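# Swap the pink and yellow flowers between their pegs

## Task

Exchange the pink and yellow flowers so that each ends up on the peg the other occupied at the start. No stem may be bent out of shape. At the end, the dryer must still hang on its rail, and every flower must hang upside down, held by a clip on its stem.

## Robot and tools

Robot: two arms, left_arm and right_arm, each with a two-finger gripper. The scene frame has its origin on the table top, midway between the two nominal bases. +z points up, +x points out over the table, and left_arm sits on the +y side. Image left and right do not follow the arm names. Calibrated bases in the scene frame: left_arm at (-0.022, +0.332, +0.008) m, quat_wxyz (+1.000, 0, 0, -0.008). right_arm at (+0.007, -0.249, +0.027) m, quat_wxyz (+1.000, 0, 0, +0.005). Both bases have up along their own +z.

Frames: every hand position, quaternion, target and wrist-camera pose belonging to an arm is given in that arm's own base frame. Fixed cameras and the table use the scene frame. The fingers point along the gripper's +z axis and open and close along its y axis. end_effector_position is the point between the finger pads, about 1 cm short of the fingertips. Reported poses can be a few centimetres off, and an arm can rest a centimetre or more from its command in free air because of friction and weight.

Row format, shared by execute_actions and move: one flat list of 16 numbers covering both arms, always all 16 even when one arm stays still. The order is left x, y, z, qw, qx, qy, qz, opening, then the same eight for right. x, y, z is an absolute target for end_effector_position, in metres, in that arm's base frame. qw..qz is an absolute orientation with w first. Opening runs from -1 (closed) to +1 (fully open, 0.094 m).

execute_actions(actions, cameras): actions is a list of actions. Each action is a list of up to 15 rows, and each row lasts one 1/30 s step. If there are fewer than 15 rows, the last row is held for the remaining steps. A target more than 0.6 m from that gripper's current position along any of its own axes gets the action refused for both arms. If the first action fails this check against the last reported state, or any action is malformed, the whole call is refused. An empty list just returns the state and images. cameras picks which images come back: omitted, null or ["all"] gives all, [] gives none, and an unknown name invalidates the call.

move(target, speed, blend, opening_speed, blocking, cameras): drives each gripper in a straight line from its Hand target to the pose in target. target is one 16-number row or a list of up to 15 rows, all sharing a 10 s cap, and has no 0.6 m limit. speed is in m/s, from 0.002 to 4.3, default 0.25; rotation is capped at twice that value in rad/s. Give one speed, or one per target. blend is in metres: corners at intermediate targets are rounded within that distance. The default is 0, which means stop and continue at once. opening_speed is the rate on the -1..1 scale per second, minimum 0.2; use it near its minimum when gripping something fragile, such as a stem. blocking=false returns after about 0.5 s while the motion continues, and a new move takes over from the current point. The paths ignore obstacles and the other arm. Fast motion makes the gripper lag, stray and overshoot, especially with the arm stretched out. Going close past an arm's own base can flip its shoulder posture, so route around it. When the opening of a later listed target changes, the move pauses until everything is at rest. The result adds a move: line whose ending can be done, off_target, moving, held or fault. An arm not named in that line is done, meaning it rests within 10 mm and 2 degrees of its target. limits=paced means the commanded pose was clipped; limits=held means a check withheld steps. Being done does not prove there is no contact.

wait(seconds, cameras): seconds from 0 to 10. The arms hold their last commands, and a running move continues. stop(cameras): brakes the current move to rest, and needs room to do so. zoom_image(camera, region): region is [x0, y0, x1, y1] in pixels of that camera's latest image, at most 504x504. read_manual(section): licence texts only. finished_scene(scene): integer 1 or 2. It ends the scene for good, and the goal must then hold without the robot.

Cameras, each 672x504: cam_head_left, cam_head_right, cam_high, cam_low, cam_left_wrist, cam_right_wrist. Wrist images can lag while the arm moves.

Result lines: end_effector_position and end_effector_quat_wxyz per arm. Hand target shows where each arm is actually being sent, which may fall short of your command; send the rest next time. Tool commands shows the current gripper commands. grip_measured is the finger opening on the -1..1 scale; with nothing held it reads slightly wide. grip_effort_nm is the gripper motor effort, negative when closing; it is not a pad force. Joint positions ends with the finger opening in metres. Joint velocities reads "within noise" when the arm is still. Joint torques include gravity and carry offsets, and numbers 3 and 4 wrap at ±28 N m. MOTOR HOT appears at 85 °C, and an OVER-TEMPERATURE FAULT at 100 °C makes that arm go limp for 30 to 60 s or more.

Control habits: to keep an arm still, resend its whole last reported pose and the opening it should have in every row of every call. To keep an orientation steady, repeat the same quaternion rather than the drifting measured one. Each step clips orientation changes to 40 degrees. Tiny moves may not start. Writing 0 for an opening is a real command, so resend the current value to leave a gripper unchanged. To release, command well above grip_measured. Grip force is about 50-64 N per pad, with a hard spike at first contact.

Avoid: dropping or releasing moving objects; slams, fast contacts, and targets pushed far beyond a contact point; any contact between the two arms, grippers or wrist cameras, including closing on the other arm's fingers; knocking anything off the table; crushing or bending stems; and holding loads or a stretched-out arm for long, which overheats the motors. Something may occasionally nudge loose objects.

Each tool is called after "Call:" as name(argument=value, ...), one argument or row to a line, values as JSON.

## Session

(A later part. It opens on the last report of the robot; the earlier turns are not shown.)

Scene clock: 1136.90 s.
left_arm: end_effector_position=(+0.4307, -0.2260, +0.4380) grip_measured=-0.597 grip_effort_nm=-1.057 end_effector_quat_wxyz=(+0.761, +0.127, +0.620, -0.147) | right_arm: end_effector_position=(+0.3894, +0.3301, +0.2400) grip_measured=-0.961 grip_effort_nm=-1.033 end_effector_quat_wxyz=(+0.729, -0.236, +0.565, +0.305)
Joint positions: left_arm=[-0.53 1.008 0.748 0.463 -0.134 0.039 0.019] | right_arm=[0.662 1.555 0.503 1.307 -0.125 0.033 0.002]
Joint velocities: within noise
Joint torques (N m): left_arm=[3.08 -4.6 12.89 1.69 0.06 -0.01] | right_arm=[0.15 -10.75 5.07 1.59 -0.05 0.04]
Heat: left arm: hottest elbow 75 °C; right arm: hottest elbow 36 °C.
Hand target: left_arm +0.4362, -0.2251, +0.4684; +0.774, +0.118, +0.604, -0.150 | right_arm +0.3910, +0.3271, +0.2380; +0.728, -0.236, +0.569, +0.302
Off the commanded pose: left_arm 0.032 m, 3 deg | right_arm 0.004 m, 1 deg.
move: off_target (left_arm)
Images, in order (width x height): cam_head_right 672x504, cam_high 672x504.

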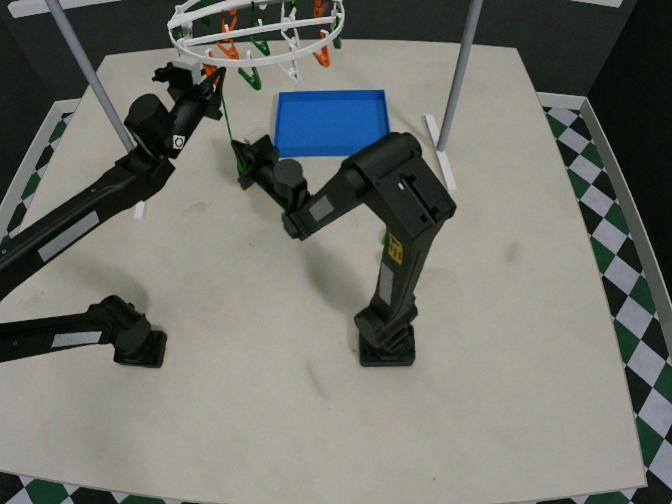

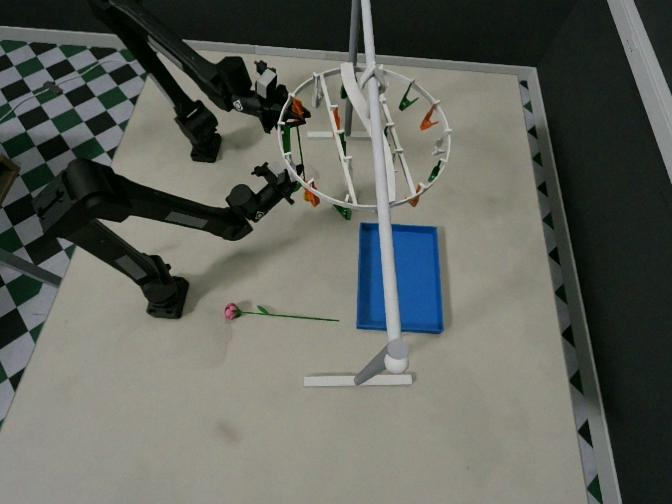

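Call:
move(
  target=[
    [0.438,-0.226,0.469,0.7735,0.1175,0.6044,-0.1504,-0.95,0.391,0.331,0.240,0.728,-0.2356,0.5688,0.3016,-1],
    [0.438,-0.226,0.469,0.7735,0.1175,0.6044,-0.1504,-0.95,0.391,0.331,0.249,0.728,-0.2356,0.5688,0.3016,-1],
  ],
  speed=0.04,
  cameras=["cam_head_right","cam_high"],
)

Call:
zoom_image(
  camera="cam_head_right",
  region=[195, 70, 235, 110],
)

Call:
zoom_image(
  camera="cam_high",
  region=[275, 90, 325, 140],
)

Scene clock: 1160.30 s.
left_arm: end_effector_position=(+0.4307, -0.2260, +0.4380) grip_measured=-0.597 grip_effort_nm=-1.062 end_effector_quat_wxyz=(+0.761, +0.127, +0.620, -0.147) | right_arm: end_effector_position=(+0.3895, +0.3291, +0.2441) grip_measured=-0.961 grip_effort_nm=-1.033 end_effector_quat_wxyz=(+0.725, -0.236, +0.572, +0.302)
Joint positions: left_arm=[-0.53 1.008 0.748 0.463 -0.134 0.039 0.019] | right_arm=[0.662 1.524 0.503 1.26 -0.12 0.033 0.002]
Joint velocities: within noise
Joint torques (N m): left_arm=[3.14 -4.6 12.88 1.68 0.06 -0.01] | right_arm=[0.73 -10.64 6.2 1.58 0.1 0]
Heat: left arm: hottest elbow 76 °C; right arm: hottest elbow 36 °C.
Hand target: left_arm +0.4362, -0.2251, +0.4684; +0.774, +0.118, +0.604, -0.150 | right_arm +0.3909, +0.3311, +0.2490; +0.728, -0.236, +0.569, +0.302
Off the commanded pose: left_arm 0.032 m, 3 deg | right_arm 0.005 m, 0 deg.
move: off_target (left_arm)
Images, in order (width x height): cam_head_right 672x504, cam_high 672x504.

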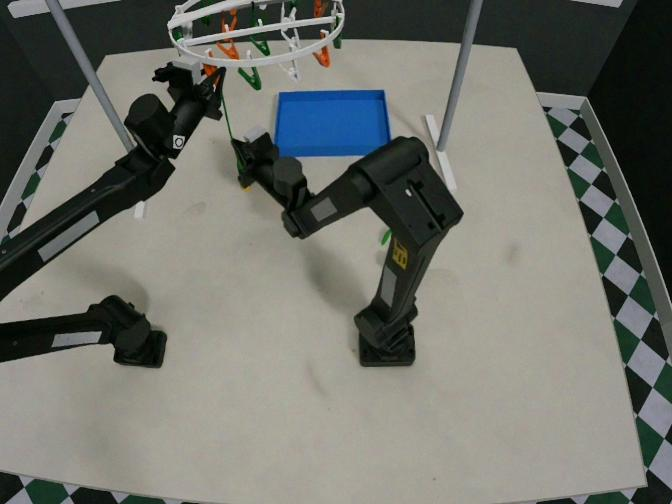

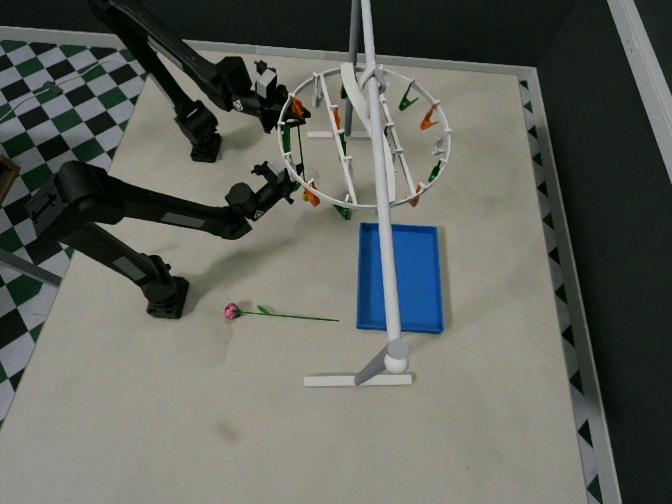

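Scaled by 12.600 from the camera's 672x504 image, which has a finer 960x720 frame.

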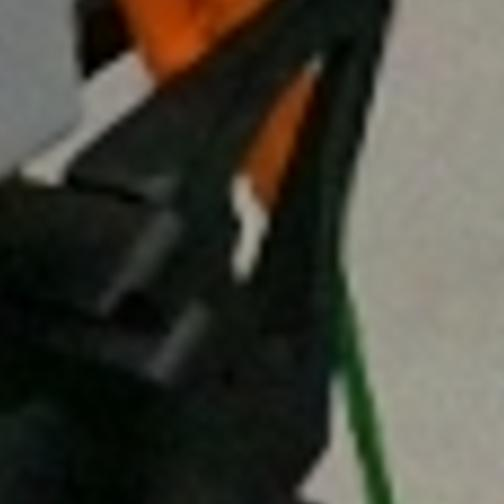

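Scaled by 10.080 from the camera's 672x504 image, which has a finer 960x720 frame.

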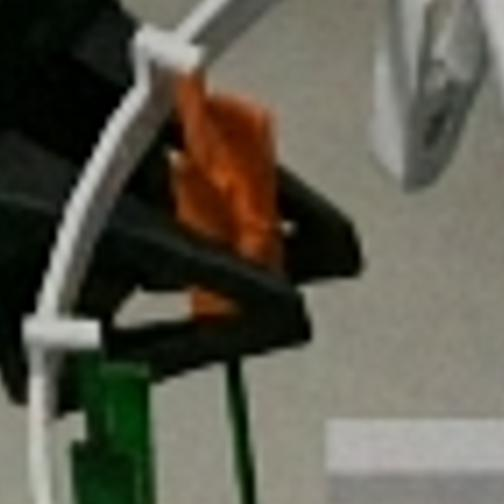

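Call:
move(
  target=[
    [0.438,-0.226,0.469,0.7735,0.1175,0.6044,-0.1504,-0.95,0.391,0.332,0.258,0.728,-0.2356,0.5688,0.3016,-1],
  ],
  speed=0.04,
  cameras=["cam_head_right","cam_high"],
)

Call:
zoom_image(
  camera="cam_head_right",
  region=[195, 70, 235, 110],
)

Call:
zoom_image(
  camera="cam_high",
  region=[275, 90, 325, 140],
)

Scene clock: 1164.07 s.
left_arm: end_effector_position=(+0.4307, -0.2260, +0.4380) grip_measured=-0.597 grip_effort_nm=-1.067 end_effector_quat_wxyz=(+0.761, +0.127, +0.620, -0.147) | right_arm: end_effector_position=(+0.3893, +0.3286, +0.2461) grip_measured=-0.961 grip_effort_nm=-1.033 end_effector_quat_wxyz=(+0.721, -0.237, +0.578, +0.300)
Joint positions: left_arm=[-0.53 1.008 0.748 0.463 -0.134 0.039 0.019] | right_arm=[0.662 1.501 0.503 1.221 -0.118 0.033 0.002]
Joint velocities: within noise
Joint torques (N m): left_arm=[3.08 -4.6 12.88 1.7 0.06 0] | right_arm=[0.79 -11.11 6.9 1.7 0.1 0.01]
Heat: left arm: hottest elbow 76 °C; right arm: hottest elbow 36 °C.
Hand target: left_arm +0.4362, -0.2251, +0.4683; +0.774, +0.118, +0.604, -0.150 | right_arm +0.3908, +0.3319, +0.2581; +0.728, -0.236, +0.569, +0.302
Off the commanded pose: left_arm 0.032 m, 3 deg | right_arm 0.012 m, 1 deg.
move: off_target (left_arm, right_arm)
Images, in order (width x height): cam_head_right 672x504, cam_high 672x504.

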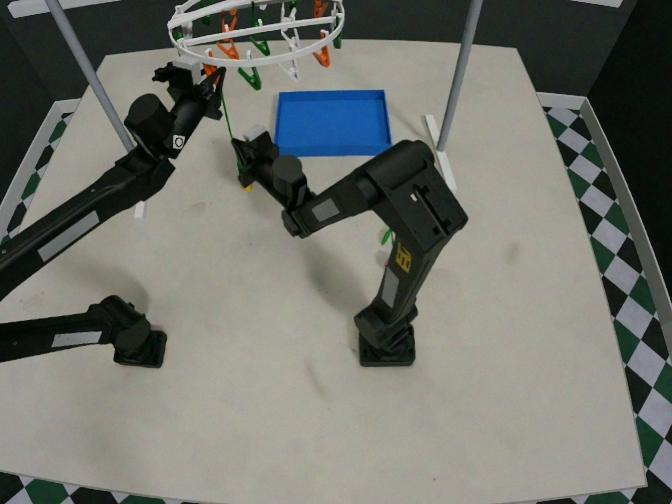

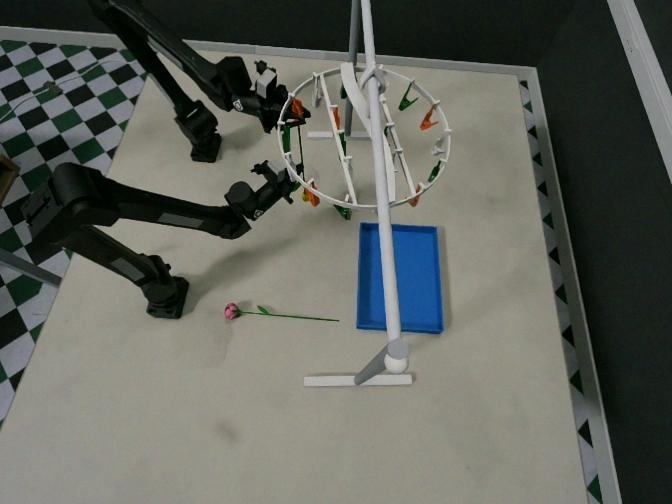

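Scaled by 12.600 from the camera's 672x504 image, which has a finer 960x720 frame.

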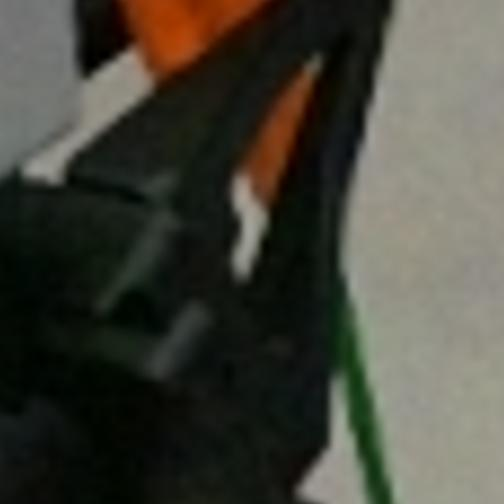

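Scaled by 10.080 from the camera's 672x504 image, which has a finer 960x720 frame.

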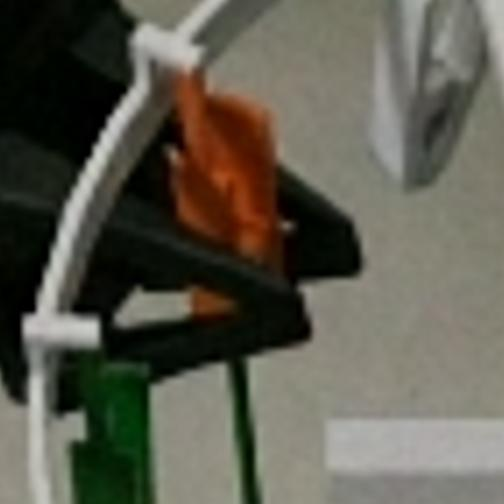

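Call:
move(
  target=[
    [0.438,-0.226,0.469,0.7735,0.1175,0.6044,-0.1504,-0.95,0.390,0.333,0.215,0.728,-0.2356,0.5688,0.3016,-1],
    [0.438,-0.226,0.469,0.7735,0.1175,0.6044,-0.1504,0.05,0.390,0.333,0.222,0.728,-0.2356,0.5688,0.3016,-1],
  ],
  speed=0.1,
  opening_speed=0.5,
  cameras=["cam_head_right","cam_high","cam_left_wrist"],
)

Call:
zoom_image(
  camera="cam_head_right",
  region=[195, 50, 245, 120],
)

Call:
zoom_image(
  camera="cam_high",
  region=[275, 90, 325, 140],
)

Scene clock: 1175.70 s.
left_arm: end_effector_position=(+0.4308, -0.2260, +0.4385) grip_measured=+0.047 grip_effort_nm=0.051 end_effector_quat_wxyz=(+0.761, +0.127, +0.619, -0.147) | right_arm: end_effector_position=(+0.3937, +0.3311, +0.2192) grip_measured=-0.961 grip_effort_nm=-1.043 end_effector_quat_wxyz=(+0.724, -0.234, +0.575, +0.300)
Joint positions: left_arm=[-0.53 1.008 0.749 0.463 -0.134 0.039 0.049] | right_arm=[0.662 1.617 0.503 1.346 -0.114 0.033 0.002]
Joint velocities: within noise
Joint torques (N m): left_arm=[3.08 -4.6 12.86 1.69 0.06 0] | right_arm=[1.08 -11.22 4.66 2.54 0.09 0]
Heat: left arm: hottest elbow 75 °C; right arm: hottest elbow 36 °C.
Hand target: left_arm +0.4363, -0.2252, +0.4685; +0.774, +0.118, +0.604, -0.150 | right_arm +0.3900, +0.3331, +0.2220; +0.728, -0.236, +0.569, +0.302
Off the commanded pose: left_arm 0.031 m, 3 deg | right_arm 0.005 m, 1 deg.
move: off_target (left_arm); target 2's new opening was sent with left_arm's hand 0.031 m and 3 deg from that target
camera_calibration:
cam_left_wrist: T_world_to_cam=[[-0.373129, -0.927486, -0.0233223, -0.03878], [-0.205187, 0.10701, -0.972855, 0.577884], [0.904805, -0.358215, -0.230236, -0.27928], [0, 0, 0, 1]] pos_world=[0.356798, -0.19785, 0.496993]
Images, in order (width x height): cam_head_right 672x504, cam_high 672x504, cam_left_wrist 672x504.

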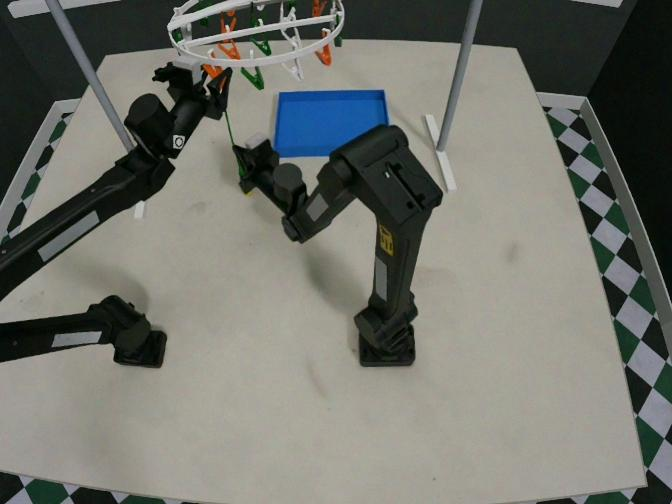

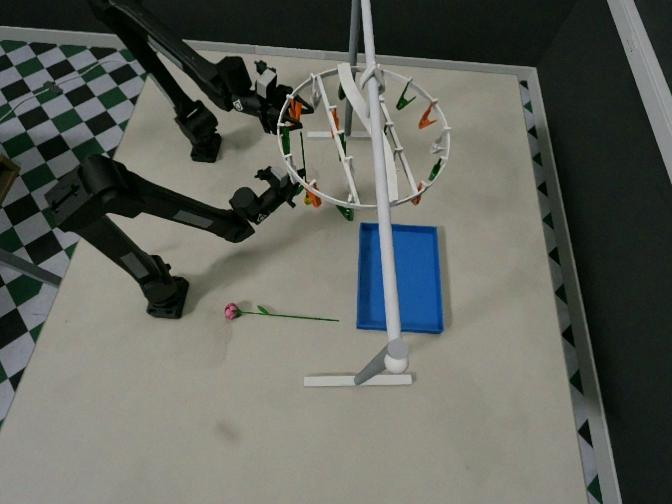

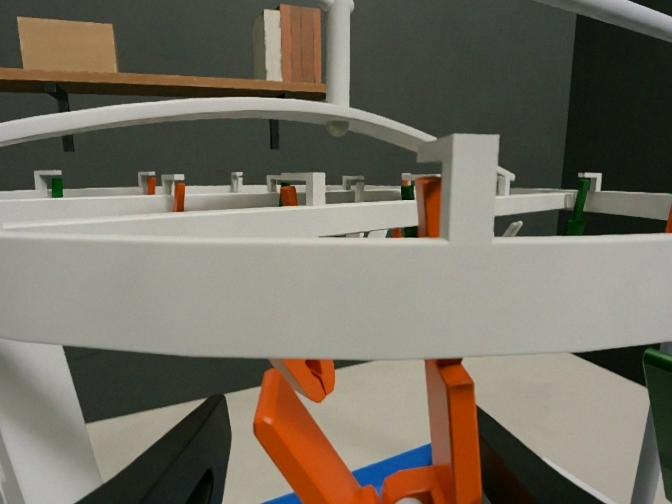

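Scaled by 7.200 from the camera's 672x504 image, which has a finer 960x720 frame.

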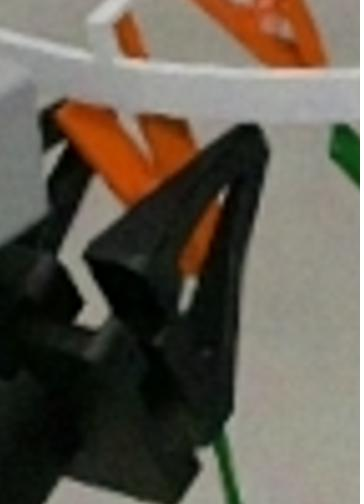

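Scaled by 10.080 from the camera's 672x504 image, which has a finer 960x720 frame.

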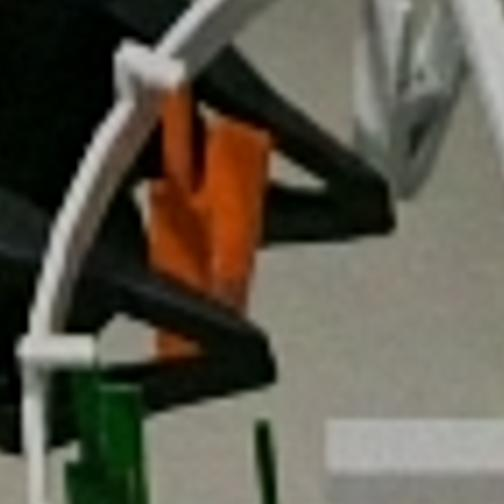

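Call:
move(
  target=[
    [0.438,-0.226,0.469,0.7735,0.1175,0.6044,-0.1504,0.2,0.390,0.333,0.222,0.728,-0.2356,0.5688,0.3016,-1],
    [0.336,-0.185,0.469,0.7735,0.1175,0.6044,-0.1504,0.2,0.390,0.333,0.222,0.728,-0.2356,0.5688,0.3016,-1],
  ],
  speed=0.1,
  opening_speed=0.5,
  cameras=["cam_head_right","cam_high","cam_left_wrist"],
)

Call:
zoom_image(
  camera="cam_head_right",
  region=[195, 50, 245, 120],
)

Call:
zoom_image(
  camera="cam_high",
  region=[275, 90, 325, 140],
)

Call:
zoom_image(
  camera="cam_left_wrist",
  region=[300, 260, 500, 460],
)

Scene clock: 1193.10 s.
left_arm: end_effector_position=(+0.3392, -0.1827, +0.4675) grip_measured=+0.198 grip_effort_nm=0.046 end_effector_quat_wxyz=(+0.774, +0.112, +0.605, -0.151) | right_arm: end_effector_position=(+0.3937, +0.3311, +0.2192) grip_measured=-0.961 grip_effort_nm=-1.023 end_effector_quat_wxyz=(+0.724, -0.234, +0.575, +0.300)
Joint positions: left_arm=[-0.581 0.669 0.64 0.28 -0.199 0.041 0.056] | right_arm=[0.662 1.617 0.503 1.346 -0.114 0.033 0.002]
Joint velocities: within noise
Joint torques (N m): left_arm=[1.73 -1.85 9.22 1.58 -0.03 0.17] | right_arm=[1.2 -10.99 4.67 2.62 0.1 -0.01]
Heat: left arm: hottest elbow 73 °C; right arm: hottest elbow 35 °C.
Hand target: left_arm +0.3360, -0.1849, +0.4690; +0.774, +0.117, +0.604, -0.150 | right_arm +0.3900, +0.3331, +0.2219; +0.728, -0.236, +0.569, +0.302
Off the commanded pose: left_arm 0.004 m, 1 deg | right_arm 0.005 m, 1 deg.
move: done
camera_calibration:
cam_left_wrist: T_world_to_cam=[[-0.361748, -0.932272, -0.00260589, -0.0465877], [-0.174383, 0.070411, -0.982157, 0.56988], [0.915821, -0.354839, -0.188044, -0.197079], [0, 0, 0, 1]] pos_world=[0.263014, -0.15349, 0.522531]
Images, in order (width x height): cam_head_right 672x504, cam_high 672x504, cam_left_wrist 672x504.

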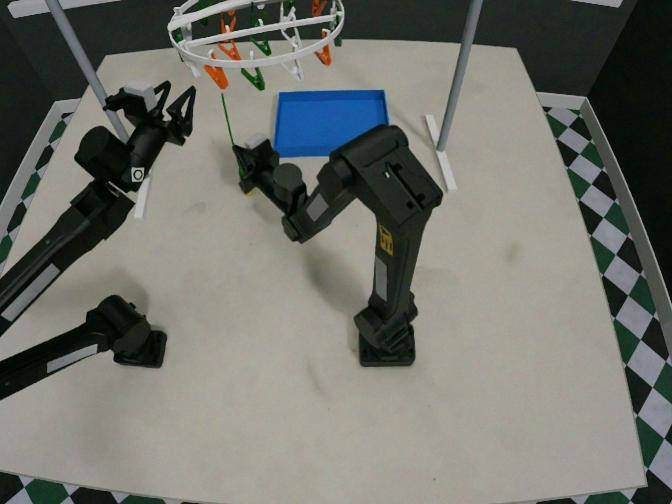

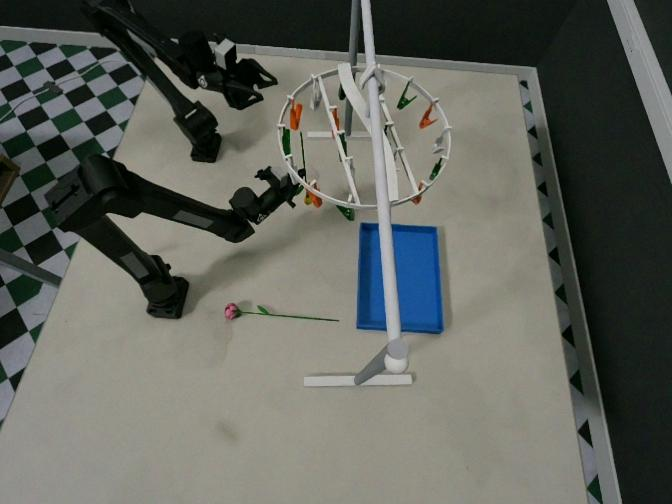

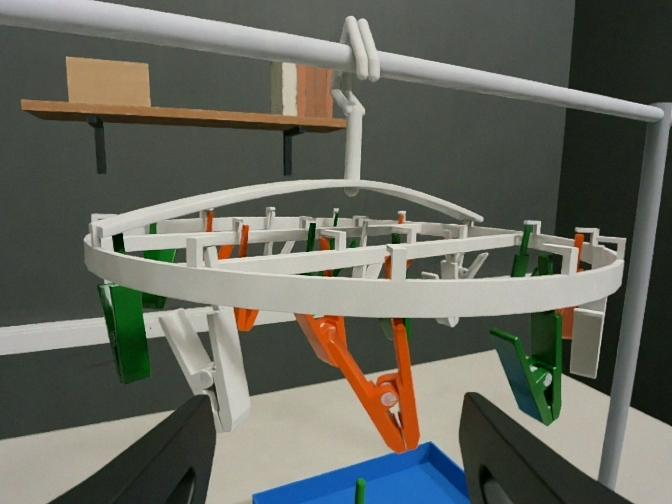

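Scaled by 7.200 from the camera's 672x504 image, which has a finer 960x720 frame.

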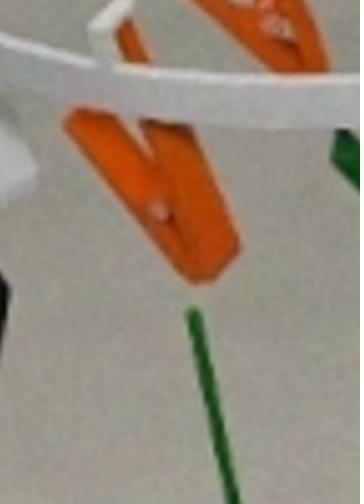

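Scaled by 10.080 from the camera's 672x504 image, which has a finer 960x720 frame.

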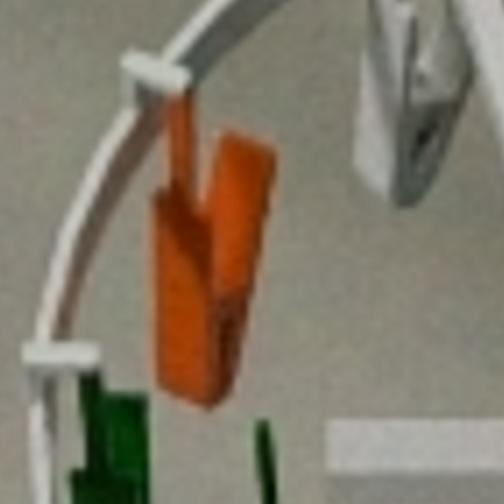

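Scaled by 2.520 from the camera's 672x504 image, which has a finer 960x720 frame.

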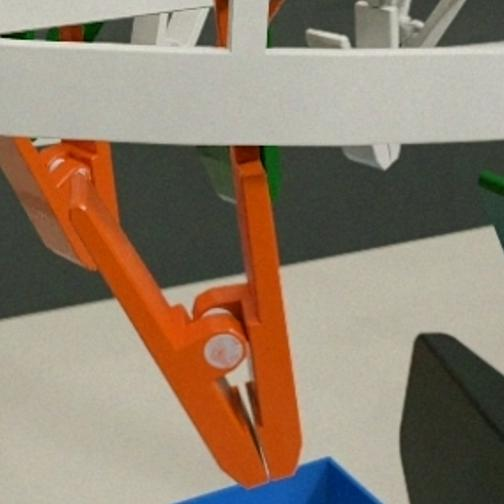

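Call:
move(
  target=[
    [0.410,-0.2147,0.452,0.7735,0.1175,0.6044,-0.1504,0.2,0.390,0.330,0.222,0.728,-0.2356,0.5688,0.3016,-1],
    [0.438,-0.226,0.452,0.7735,0.1175,0.6044,-0.1504,0.2,0.390,0.330,0.222,0.728,-0.2356,0.5688,0.3016,-1],
  ],
  speed=0.08,
  cameras=["cam_head_right","cam_high","cam_left_wrist"],
)

Call:
zoom_image(
  camera="cam_high",
  region=[275, 90, 325, 140],
)

Scene clock: 1211.63 s.
left_arm: end_effector_position=(+0.4283, -0.2259, +0.4154) grip_measured=+0.198 grip_effort_nm=0.046 end_effector_quat_wxyz=(+0.753, +0.131, +0.629, -0.144) | right_arm: end_effector_position=(+0.3933, +0.3314, +0.2197) grip_measured=-0.961 grip_effort_nm=-1.038 end_effector_quat_wxyz=(+0.725, -0.235, +0.574, +0.301)
Joint positions: left_arm=[-0.533 1.013 0.706 0.485 -0.136 0.041 0.056] | right_arm=[0.662 1.617 0.503 1.348 -0.116 0.033 0.002]
Joint velocities: within noise
Joint torques (N m): left_arm=[3.25 -4.19 12.94 2.88 0.15 -0.03] | right_arm=[0.62 -11.34 4.33 2.62 -0.06 0]
Heat: left arm: hottest elbow 73 °C; right arm: hottest elbow 35 °C.
Hand target: left_arm +0.4354, -0.2248, +0.4512; +0.773, +0.118, +0.604, -0.150 | right_arm +0.3900, +0.3301, +0.2220; +0.728, -0.236, +0.569, +0.302
Off the commanded pose: left_arm 0.038 m, 4 deg | right_arm 0.004 m, 1 deg.
move: off_target (left_arm)
camera_calibration:
cam_left_wrist: T_world_to_cam=[[-0.37411, -0.926943, -0.0286117, -0.0373537], [-0.226352, 0.121187, -0.966477, 0.564554], [0.899337, -0.355093, -0.255153, -0.268949], [0, 0, 0, 1]] pos_world=[0.355689, -0.198543, 0.475937]
Images, in order (width x height): cam_head_right 672x504, cam_high 672x504, cam_left_wrist 672x504.

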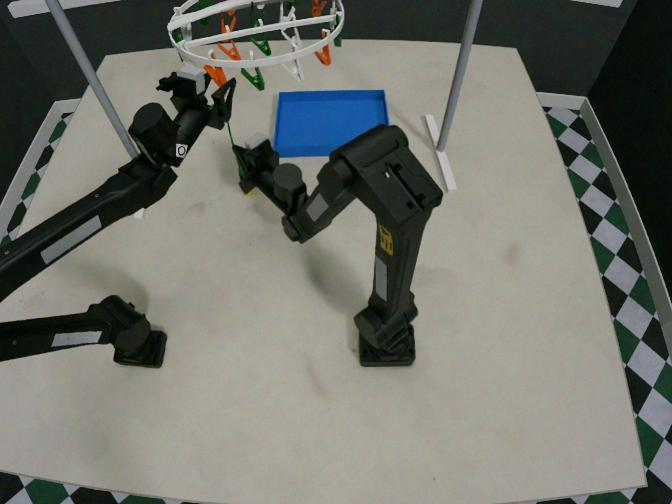

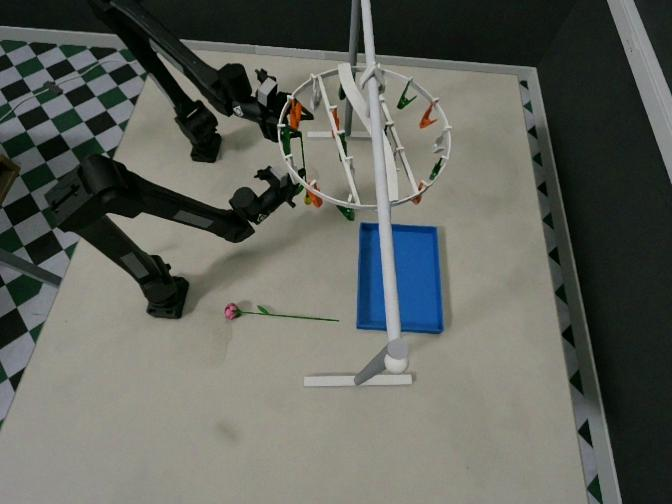

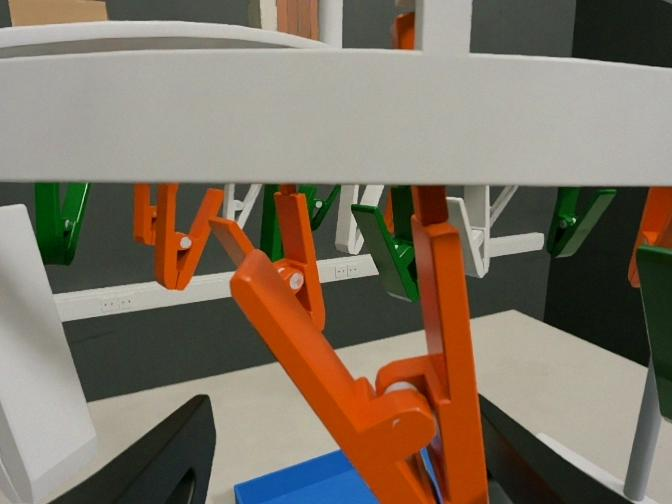

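Scaled by 10.080 from the camera's 672x504 image, which has a finer 960x720 frame.

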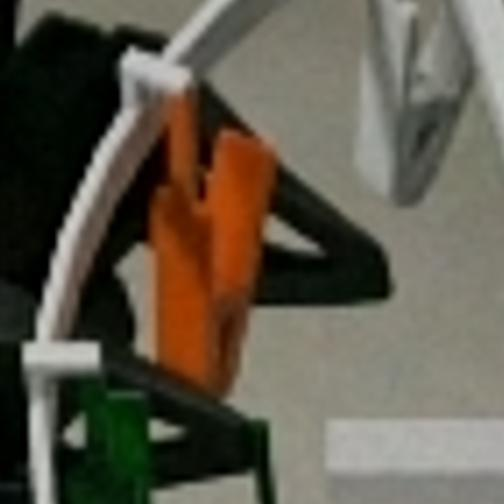

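Call:
move(
  target=[
    [0.438,-0.226,0.478,0.7735,0.1175,0.6044,-0.1504,0.2,0.390,0.330,0.216,0.728,-0.2356,0.5688,0.3016,-1],
  ],
  speed=0.08,
  cameras=["cam_head_right","cam_high","cam_left_wrist"],
)

Call:
zoom_image(
  camera="cam_high",
  region=[275, 90, 325, 140],
)

Scene clock: 1214.97 s.
left_arm: end_effector_position=(+0.4332, -0.2285, +0.4407) grip_measured=+0.198 grip_effort_nm=0.051 end_effector_quat_wxyz=(+0.757, +0.129, +0.624, -0.145) | right_arm: end_effector_position=(+0.3924, +0.3307, +0.2239) grip_measured=-0.961 grip_effort_nm=-1.028 end_effector_quat_wxyz=(+0.731, -0.233, +0.566, +0.303)
Joint positions: left_arm=[-0.532 1.013 0.765 0.439 -0.136 0.041 0.056] | right_arm=[0.662 1.619 0.503 1.372 -0.116 0.033 0.002]
Joint velocities: within noise
Joint torques (N m): left_arm=[3.25 -5.48 13.07 1.66 0.13 -0.03] | right_arm=[0.73 -9.52 4.12 2.55 -0.06 0]
Heat: left arm: hottest elbow 73 °C; right arm: hottest elbow 35 °C.
Hand target: left_arm +0.4359, -0.2249, +0.4773; +0.774, +0.118, +0.604, -0.150 | right_arm +0.3900, +0.3301, +0.2161; +0.728, -0.236, +0.569, +0.302
Off the commanded pose: left_arm 0.038 m, 3 deg | right_arm 0.008 m, 1 deg.
move: off_target (left_arm)
camera_calibration:
cam_left_wrist: T_world_to_cam=[[-0.373334, -0.927319, -0.0264901, -0.0385874], [-0.214594, 0.114104, -0.970015, 0.585135], [0.902536, -0.356455, -0.241596, -0.275483], [0, 0, 0, 1]] pos_world=[0.359794, -0.200747, 0.500012]
Images, in order (width x height): cam_head_right 672x504, cam_high 672x504, cam_left_wrist 672x504.

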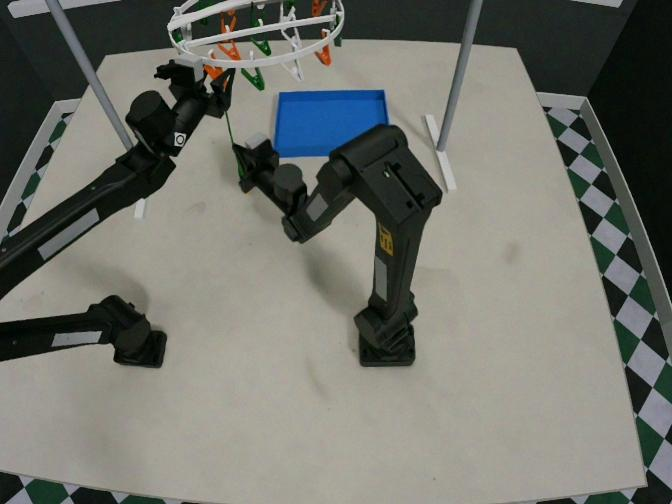

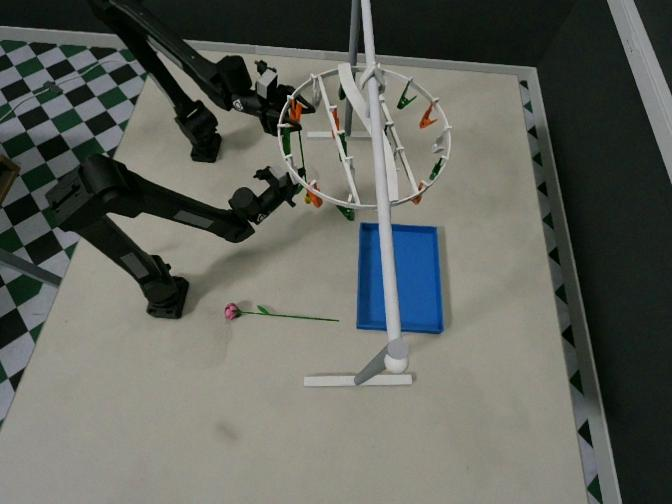

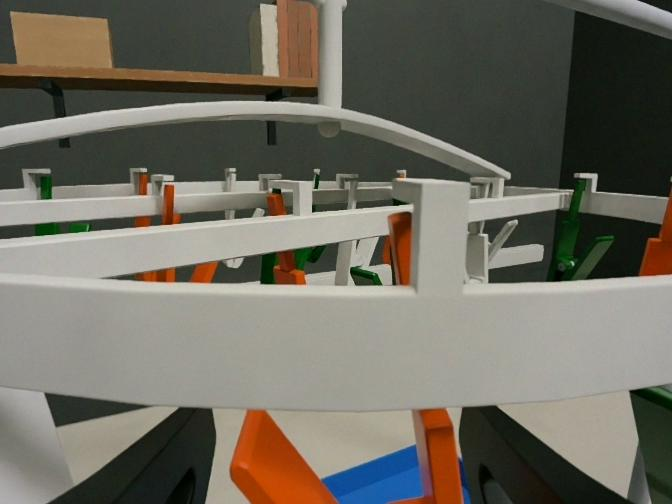

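Scaled by 10.080 from the camera's 672x504 image, which has a finer 960x720 frame.

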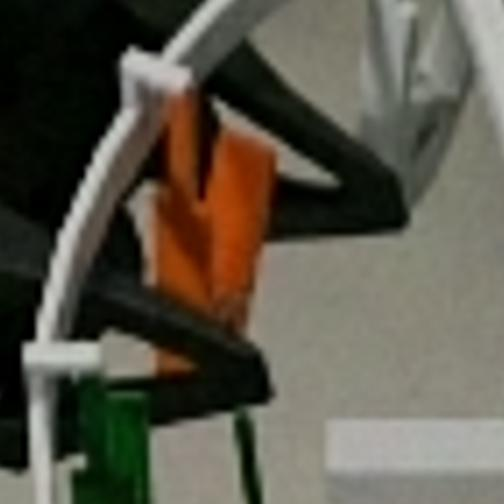

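Call:
move(
  target=[
    [0.437,-0.226,0.468,0.7735,0.1175,0.6044,-0.1504,0.2,0.391,0.330,0.216,0.728,-0.2356,0.5688,0.3016,-1],
    [0.437,-0.226,0.468,0.7735,0.1175,0.6044,-0.1504,-0.3,0.391,0.330,0.216,0.728,-0.2356,0.5688,0.3016,-1],
  ],
  speed=0.08,
  opening_speed=0.5,
  cameras=["cam_head_right","cam_high","cam_left_wrist"],
)

Call:
zoom_image(
  camera="cam_high",
  region=[275, 90, 325, 140],
)

Scene clock: 1221.87 s.
left_arm: end_effector_position=(+0.4332, -0.2285, +0.4406) grip_measured=-0.297 grip_effort_nm=-0.120 end_effector_quat_wxyz=(+0.757, +0.129, +0.624, -0.145) | right_arm: end_effector_position=(+0.3923, +0.3310, +0.2233) grip_measured=-0.961 grip_effort_nm=-1.028 end_effector_quat_wxyz=(+0.730, -0.233, +0.566, +0.303)
Joint positions: left_arm=[-0.532 1.013 0.765 0.439 -0.136 0.041 0.033] | right_arm=[0.662 1.621 0.503 1.372 -0.118 0.033 0.002]
Joint velocities: within noise
Joint torques (N m): left_arm=[3.19 -5.01 11.56 2.77 0.1 -0.02] | right_arm=[0.5 -9.58 4.25 2.54 -0.04 -0.01]
Heat: left arm: hottest elbow 73 °C; right arm: hottest elbow 35 °C.
Hand target: left_arm +0.4359, -0.2254, +0.4675; +0.773, +0.118, +0.604, -0.150 | right_arm +0.3909, +0.3301, +0.2160; +0.728, -0.236, +0.569, +0.302
Off the commanded pose: left_arm 0.028 m, 3 deg | right_arm 0.007 m, 0 deg.
move: off_target (left_arm); target 2's new opening was sent with left_arm's hand 0.028 m and 3 deg from that target
camera_calibration:
cam_left_wrist: T_world_to_cam=[[-0.373393, -0.927293, -0.0265532, -0.0385847], [-0.214934, 0.114321, -0.969914, 0.585284], [0.90243, -0.356452, -0.241994, -0.275371], [0, 0, 0, 1]] pos_world=[0.359894, -0.200847, 0.500013]
Images, in order (width x height): cam_head_right 672x504, cam_high 672x504, cam_left_wrist 672x504.

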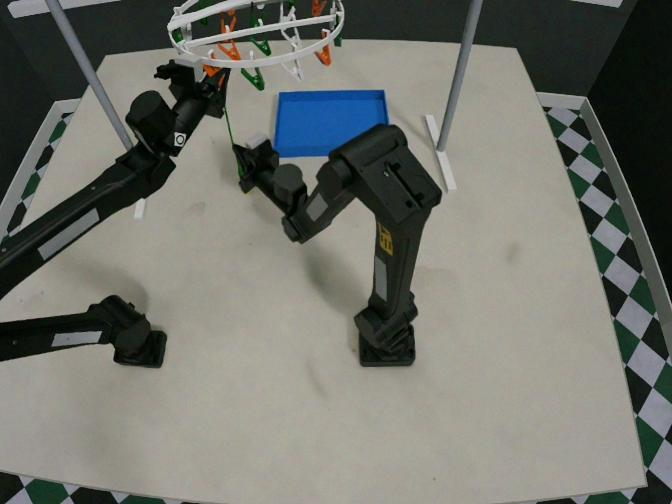

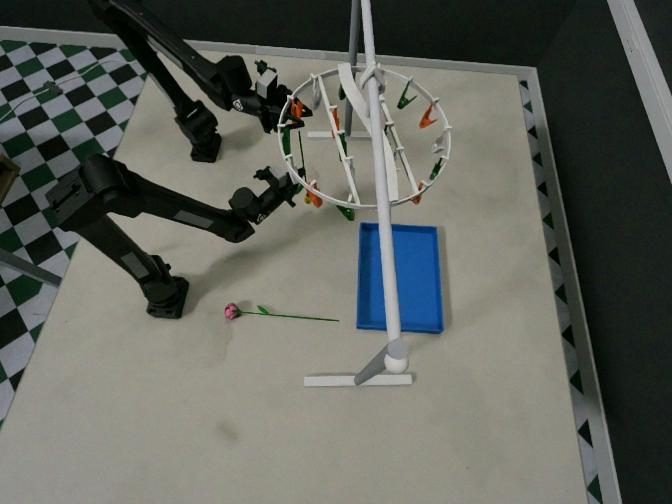

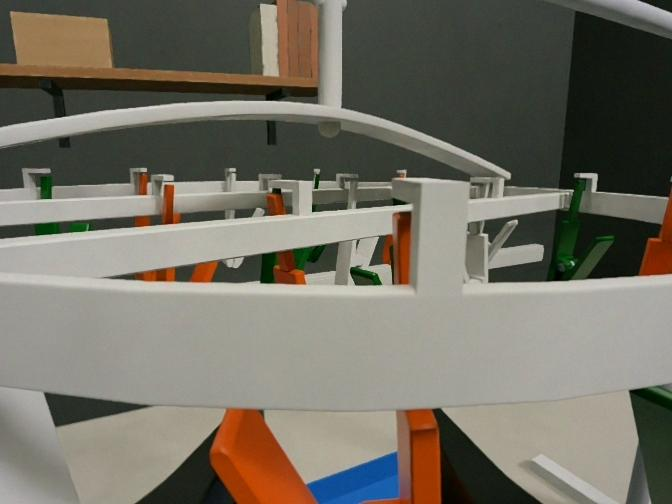

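Scaled by 10.080 from the camera's 672x504 image, which has a finer 960x720 frame.

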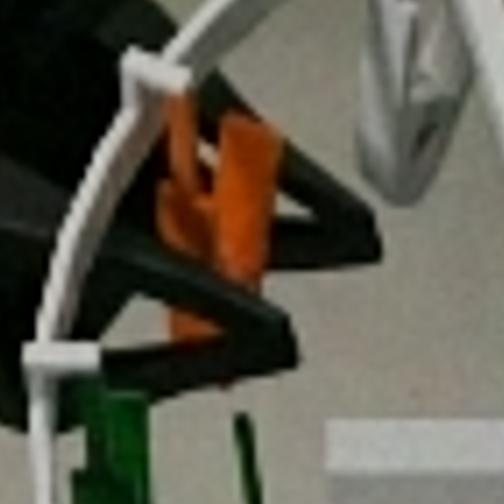

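Call:
move(
  target=[
    [0.437,-0.226,0.468,0.7735,0.1175,0.6044,-0.1504,0.0,0.391,0.330,0.216,0.728,-0.2356,0.5688,0.3016,-1],
    [0.437,-0.226,0.456,0.7735,0.1175,0.6044,-0.1504,0.0,0.391,0.330,0.216,0.728,-0.2356,0.5688,0.3016,-1],
  ],
  speed=0.08,
  cameras=["cam_left_wrist"],
)

Scene clock: 1226.13 s.
left_arm: end_effector_position=(+0.4318, -0.2277, +0.4485) grip_measured=-0.002 grip_effort_nm=0.056 end_effector_quat_wxyz=(+0.767, +0.125, +0.612, -0.149) | right_arm: end_effector_position=(+0.3923, +0.3310, +0.2233) grip_measured=-0.961 grip_effort_nm=-1.038 end_effector_quat_wxyz=(+0.730, -0.233, +0.566, +0.303)
Joint positions: left_arm=[-0.532 1.013 0.765 0.472 -0.136 0.041 0.047] | right_arm=[0.662 1.621 0.503 1.372 -0.118 0.033 0.002]
Joint velocities: within noise
Joint torques (N m): left_arm=[3.14 -4.19 9.85 2.81 0.1 -0.03] | right_arm=[0.5 -9.35 4.29 2.55 -0.06 0.01]
Heat: left arm: hottest elbow 72 °C; right arm: hottest elbow 34 °C.
Hand target: left_arm +0.4368, -0.2258, +0.4559; +0.773, +0.117, +0.605, -0.150 | right_arm +0.3909, +0.3301, +0.2161; +0.728, -0.236, +0.569, +0.302
Off the commanded pose: left_arm 0.009 m, 1 deg | right_arm 0.007 m, 0 deg.
move: done
camera_calibration:
cam_left_wrist: T_world_to_cam=[[-0.372667, -0.927713, -0.0216397, -0.0407038], [-0.187025, 0.0979288, -0.977462, 0.580161], [0.908923, -0.36022, -0.21, -0.289761], [0, 0, 0, 1]] pos_world=[0.356706, -0.198954, 0.505355]
Images, in order (width x height): cam_left_wrist 672x504.

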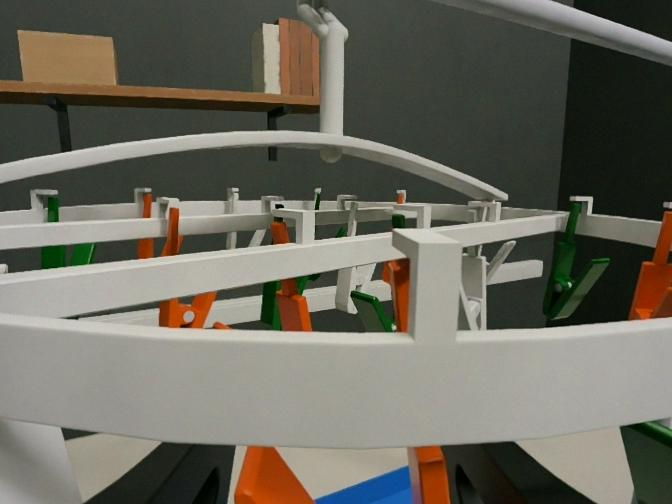

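Call:
move(
  target=[
    [0.436,-0.226,0.444,0.7735,0.1175,0.6044,-0.1504,0.1,0.391,0.330,0.216,0.728,-0.2356,0.5688,0.3016,-1],
  ],
  speed=0.08,
  cameras=["cam_left_wrist","cam_high"],
)

Call:
zoom_image(
  camera="cam_high",
  region=[275, 90, 325, 140],
)

Scene clock: 1229.13 s.
left_arm: end_effector_position=(+0.4320, -0.2278, +0.4431) grip_measured=+0.098 grip_effort_nm=0.051 end_effector_quat_wxyz=(+0.770, +0.123, +0.608, -0.150) | right_arm: end_effector_position=(+0.3923, +0.3310, +0.2233) grip_measured=-0.961 grip_effort_nm=-1.033 end_effector_quat_wxyz=(+0.730, -0.233, +0.566, +0.303)
Joint positions: left_arm=[-0.532 1.022 0.75 0.507 -0.136 0.041 0.052] | right_arm=[0.662 1.621 0.503 1.372 -0.118 0.033 0.002]
Joint velocities: within noise
Joint torques (N m): left_arm=[3.08 -4.37 8.98 2.92 0.05 -0.02] | right_arm=[0.56 -9.64 4.23 2.51 -0.05 0.01]
Heat: left arm: hottest elbow 71 °C; right arm: hottest elbow 34 °C.
Hand target: left_arm +0.4360, -0.2259, +0.4440; +0.773, +0.117, +0.605, -0.150 | right_arm +0.3909, +0.3301, +0.2161; +0.728, -0.236, +0.569, +0.302
Off the commanded pose: left_arm 0.004 m, 1 deg | right_arm 0.007 m, 0 deg.
move: done
camera_calibration:
cam_left_wrist: T_world_to_cam=[[-0.372548, -0.927797, -0.0200121, -0.0416924], [-0.178356, 0.0927461, -0.979585, 0.570976], [0.910713, -0.361373, -0.200031, -0.296696], [0, 0, 0, 1]] pos_world=[0.35651, -0.198856, 0.499137]
Images, in order (width x height): cam_high 672x504, cam_left_wrist 672x504.

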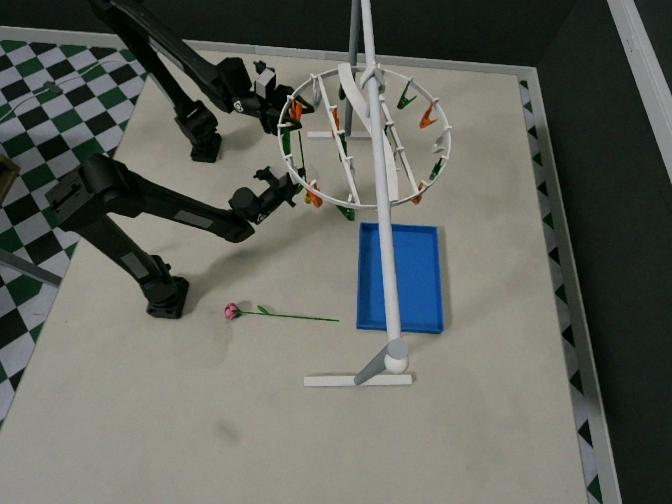

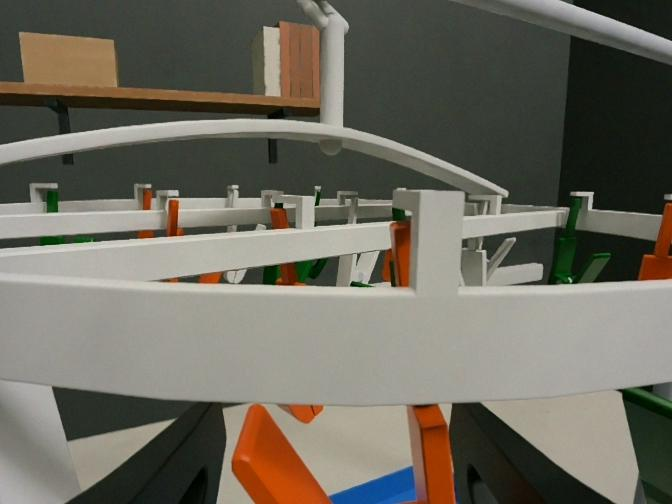

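Scaled by 10.080 from the camera's 672x504 image, which has a finer 960x720 frame.

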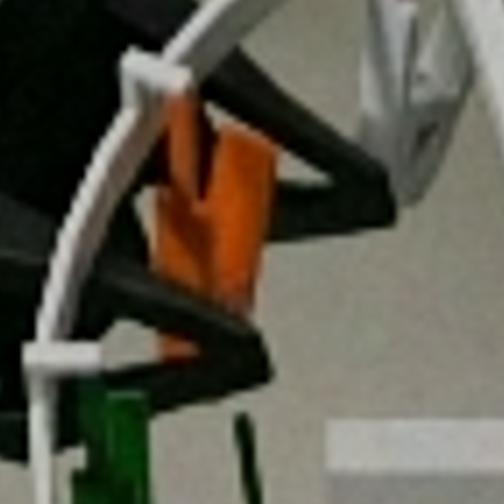

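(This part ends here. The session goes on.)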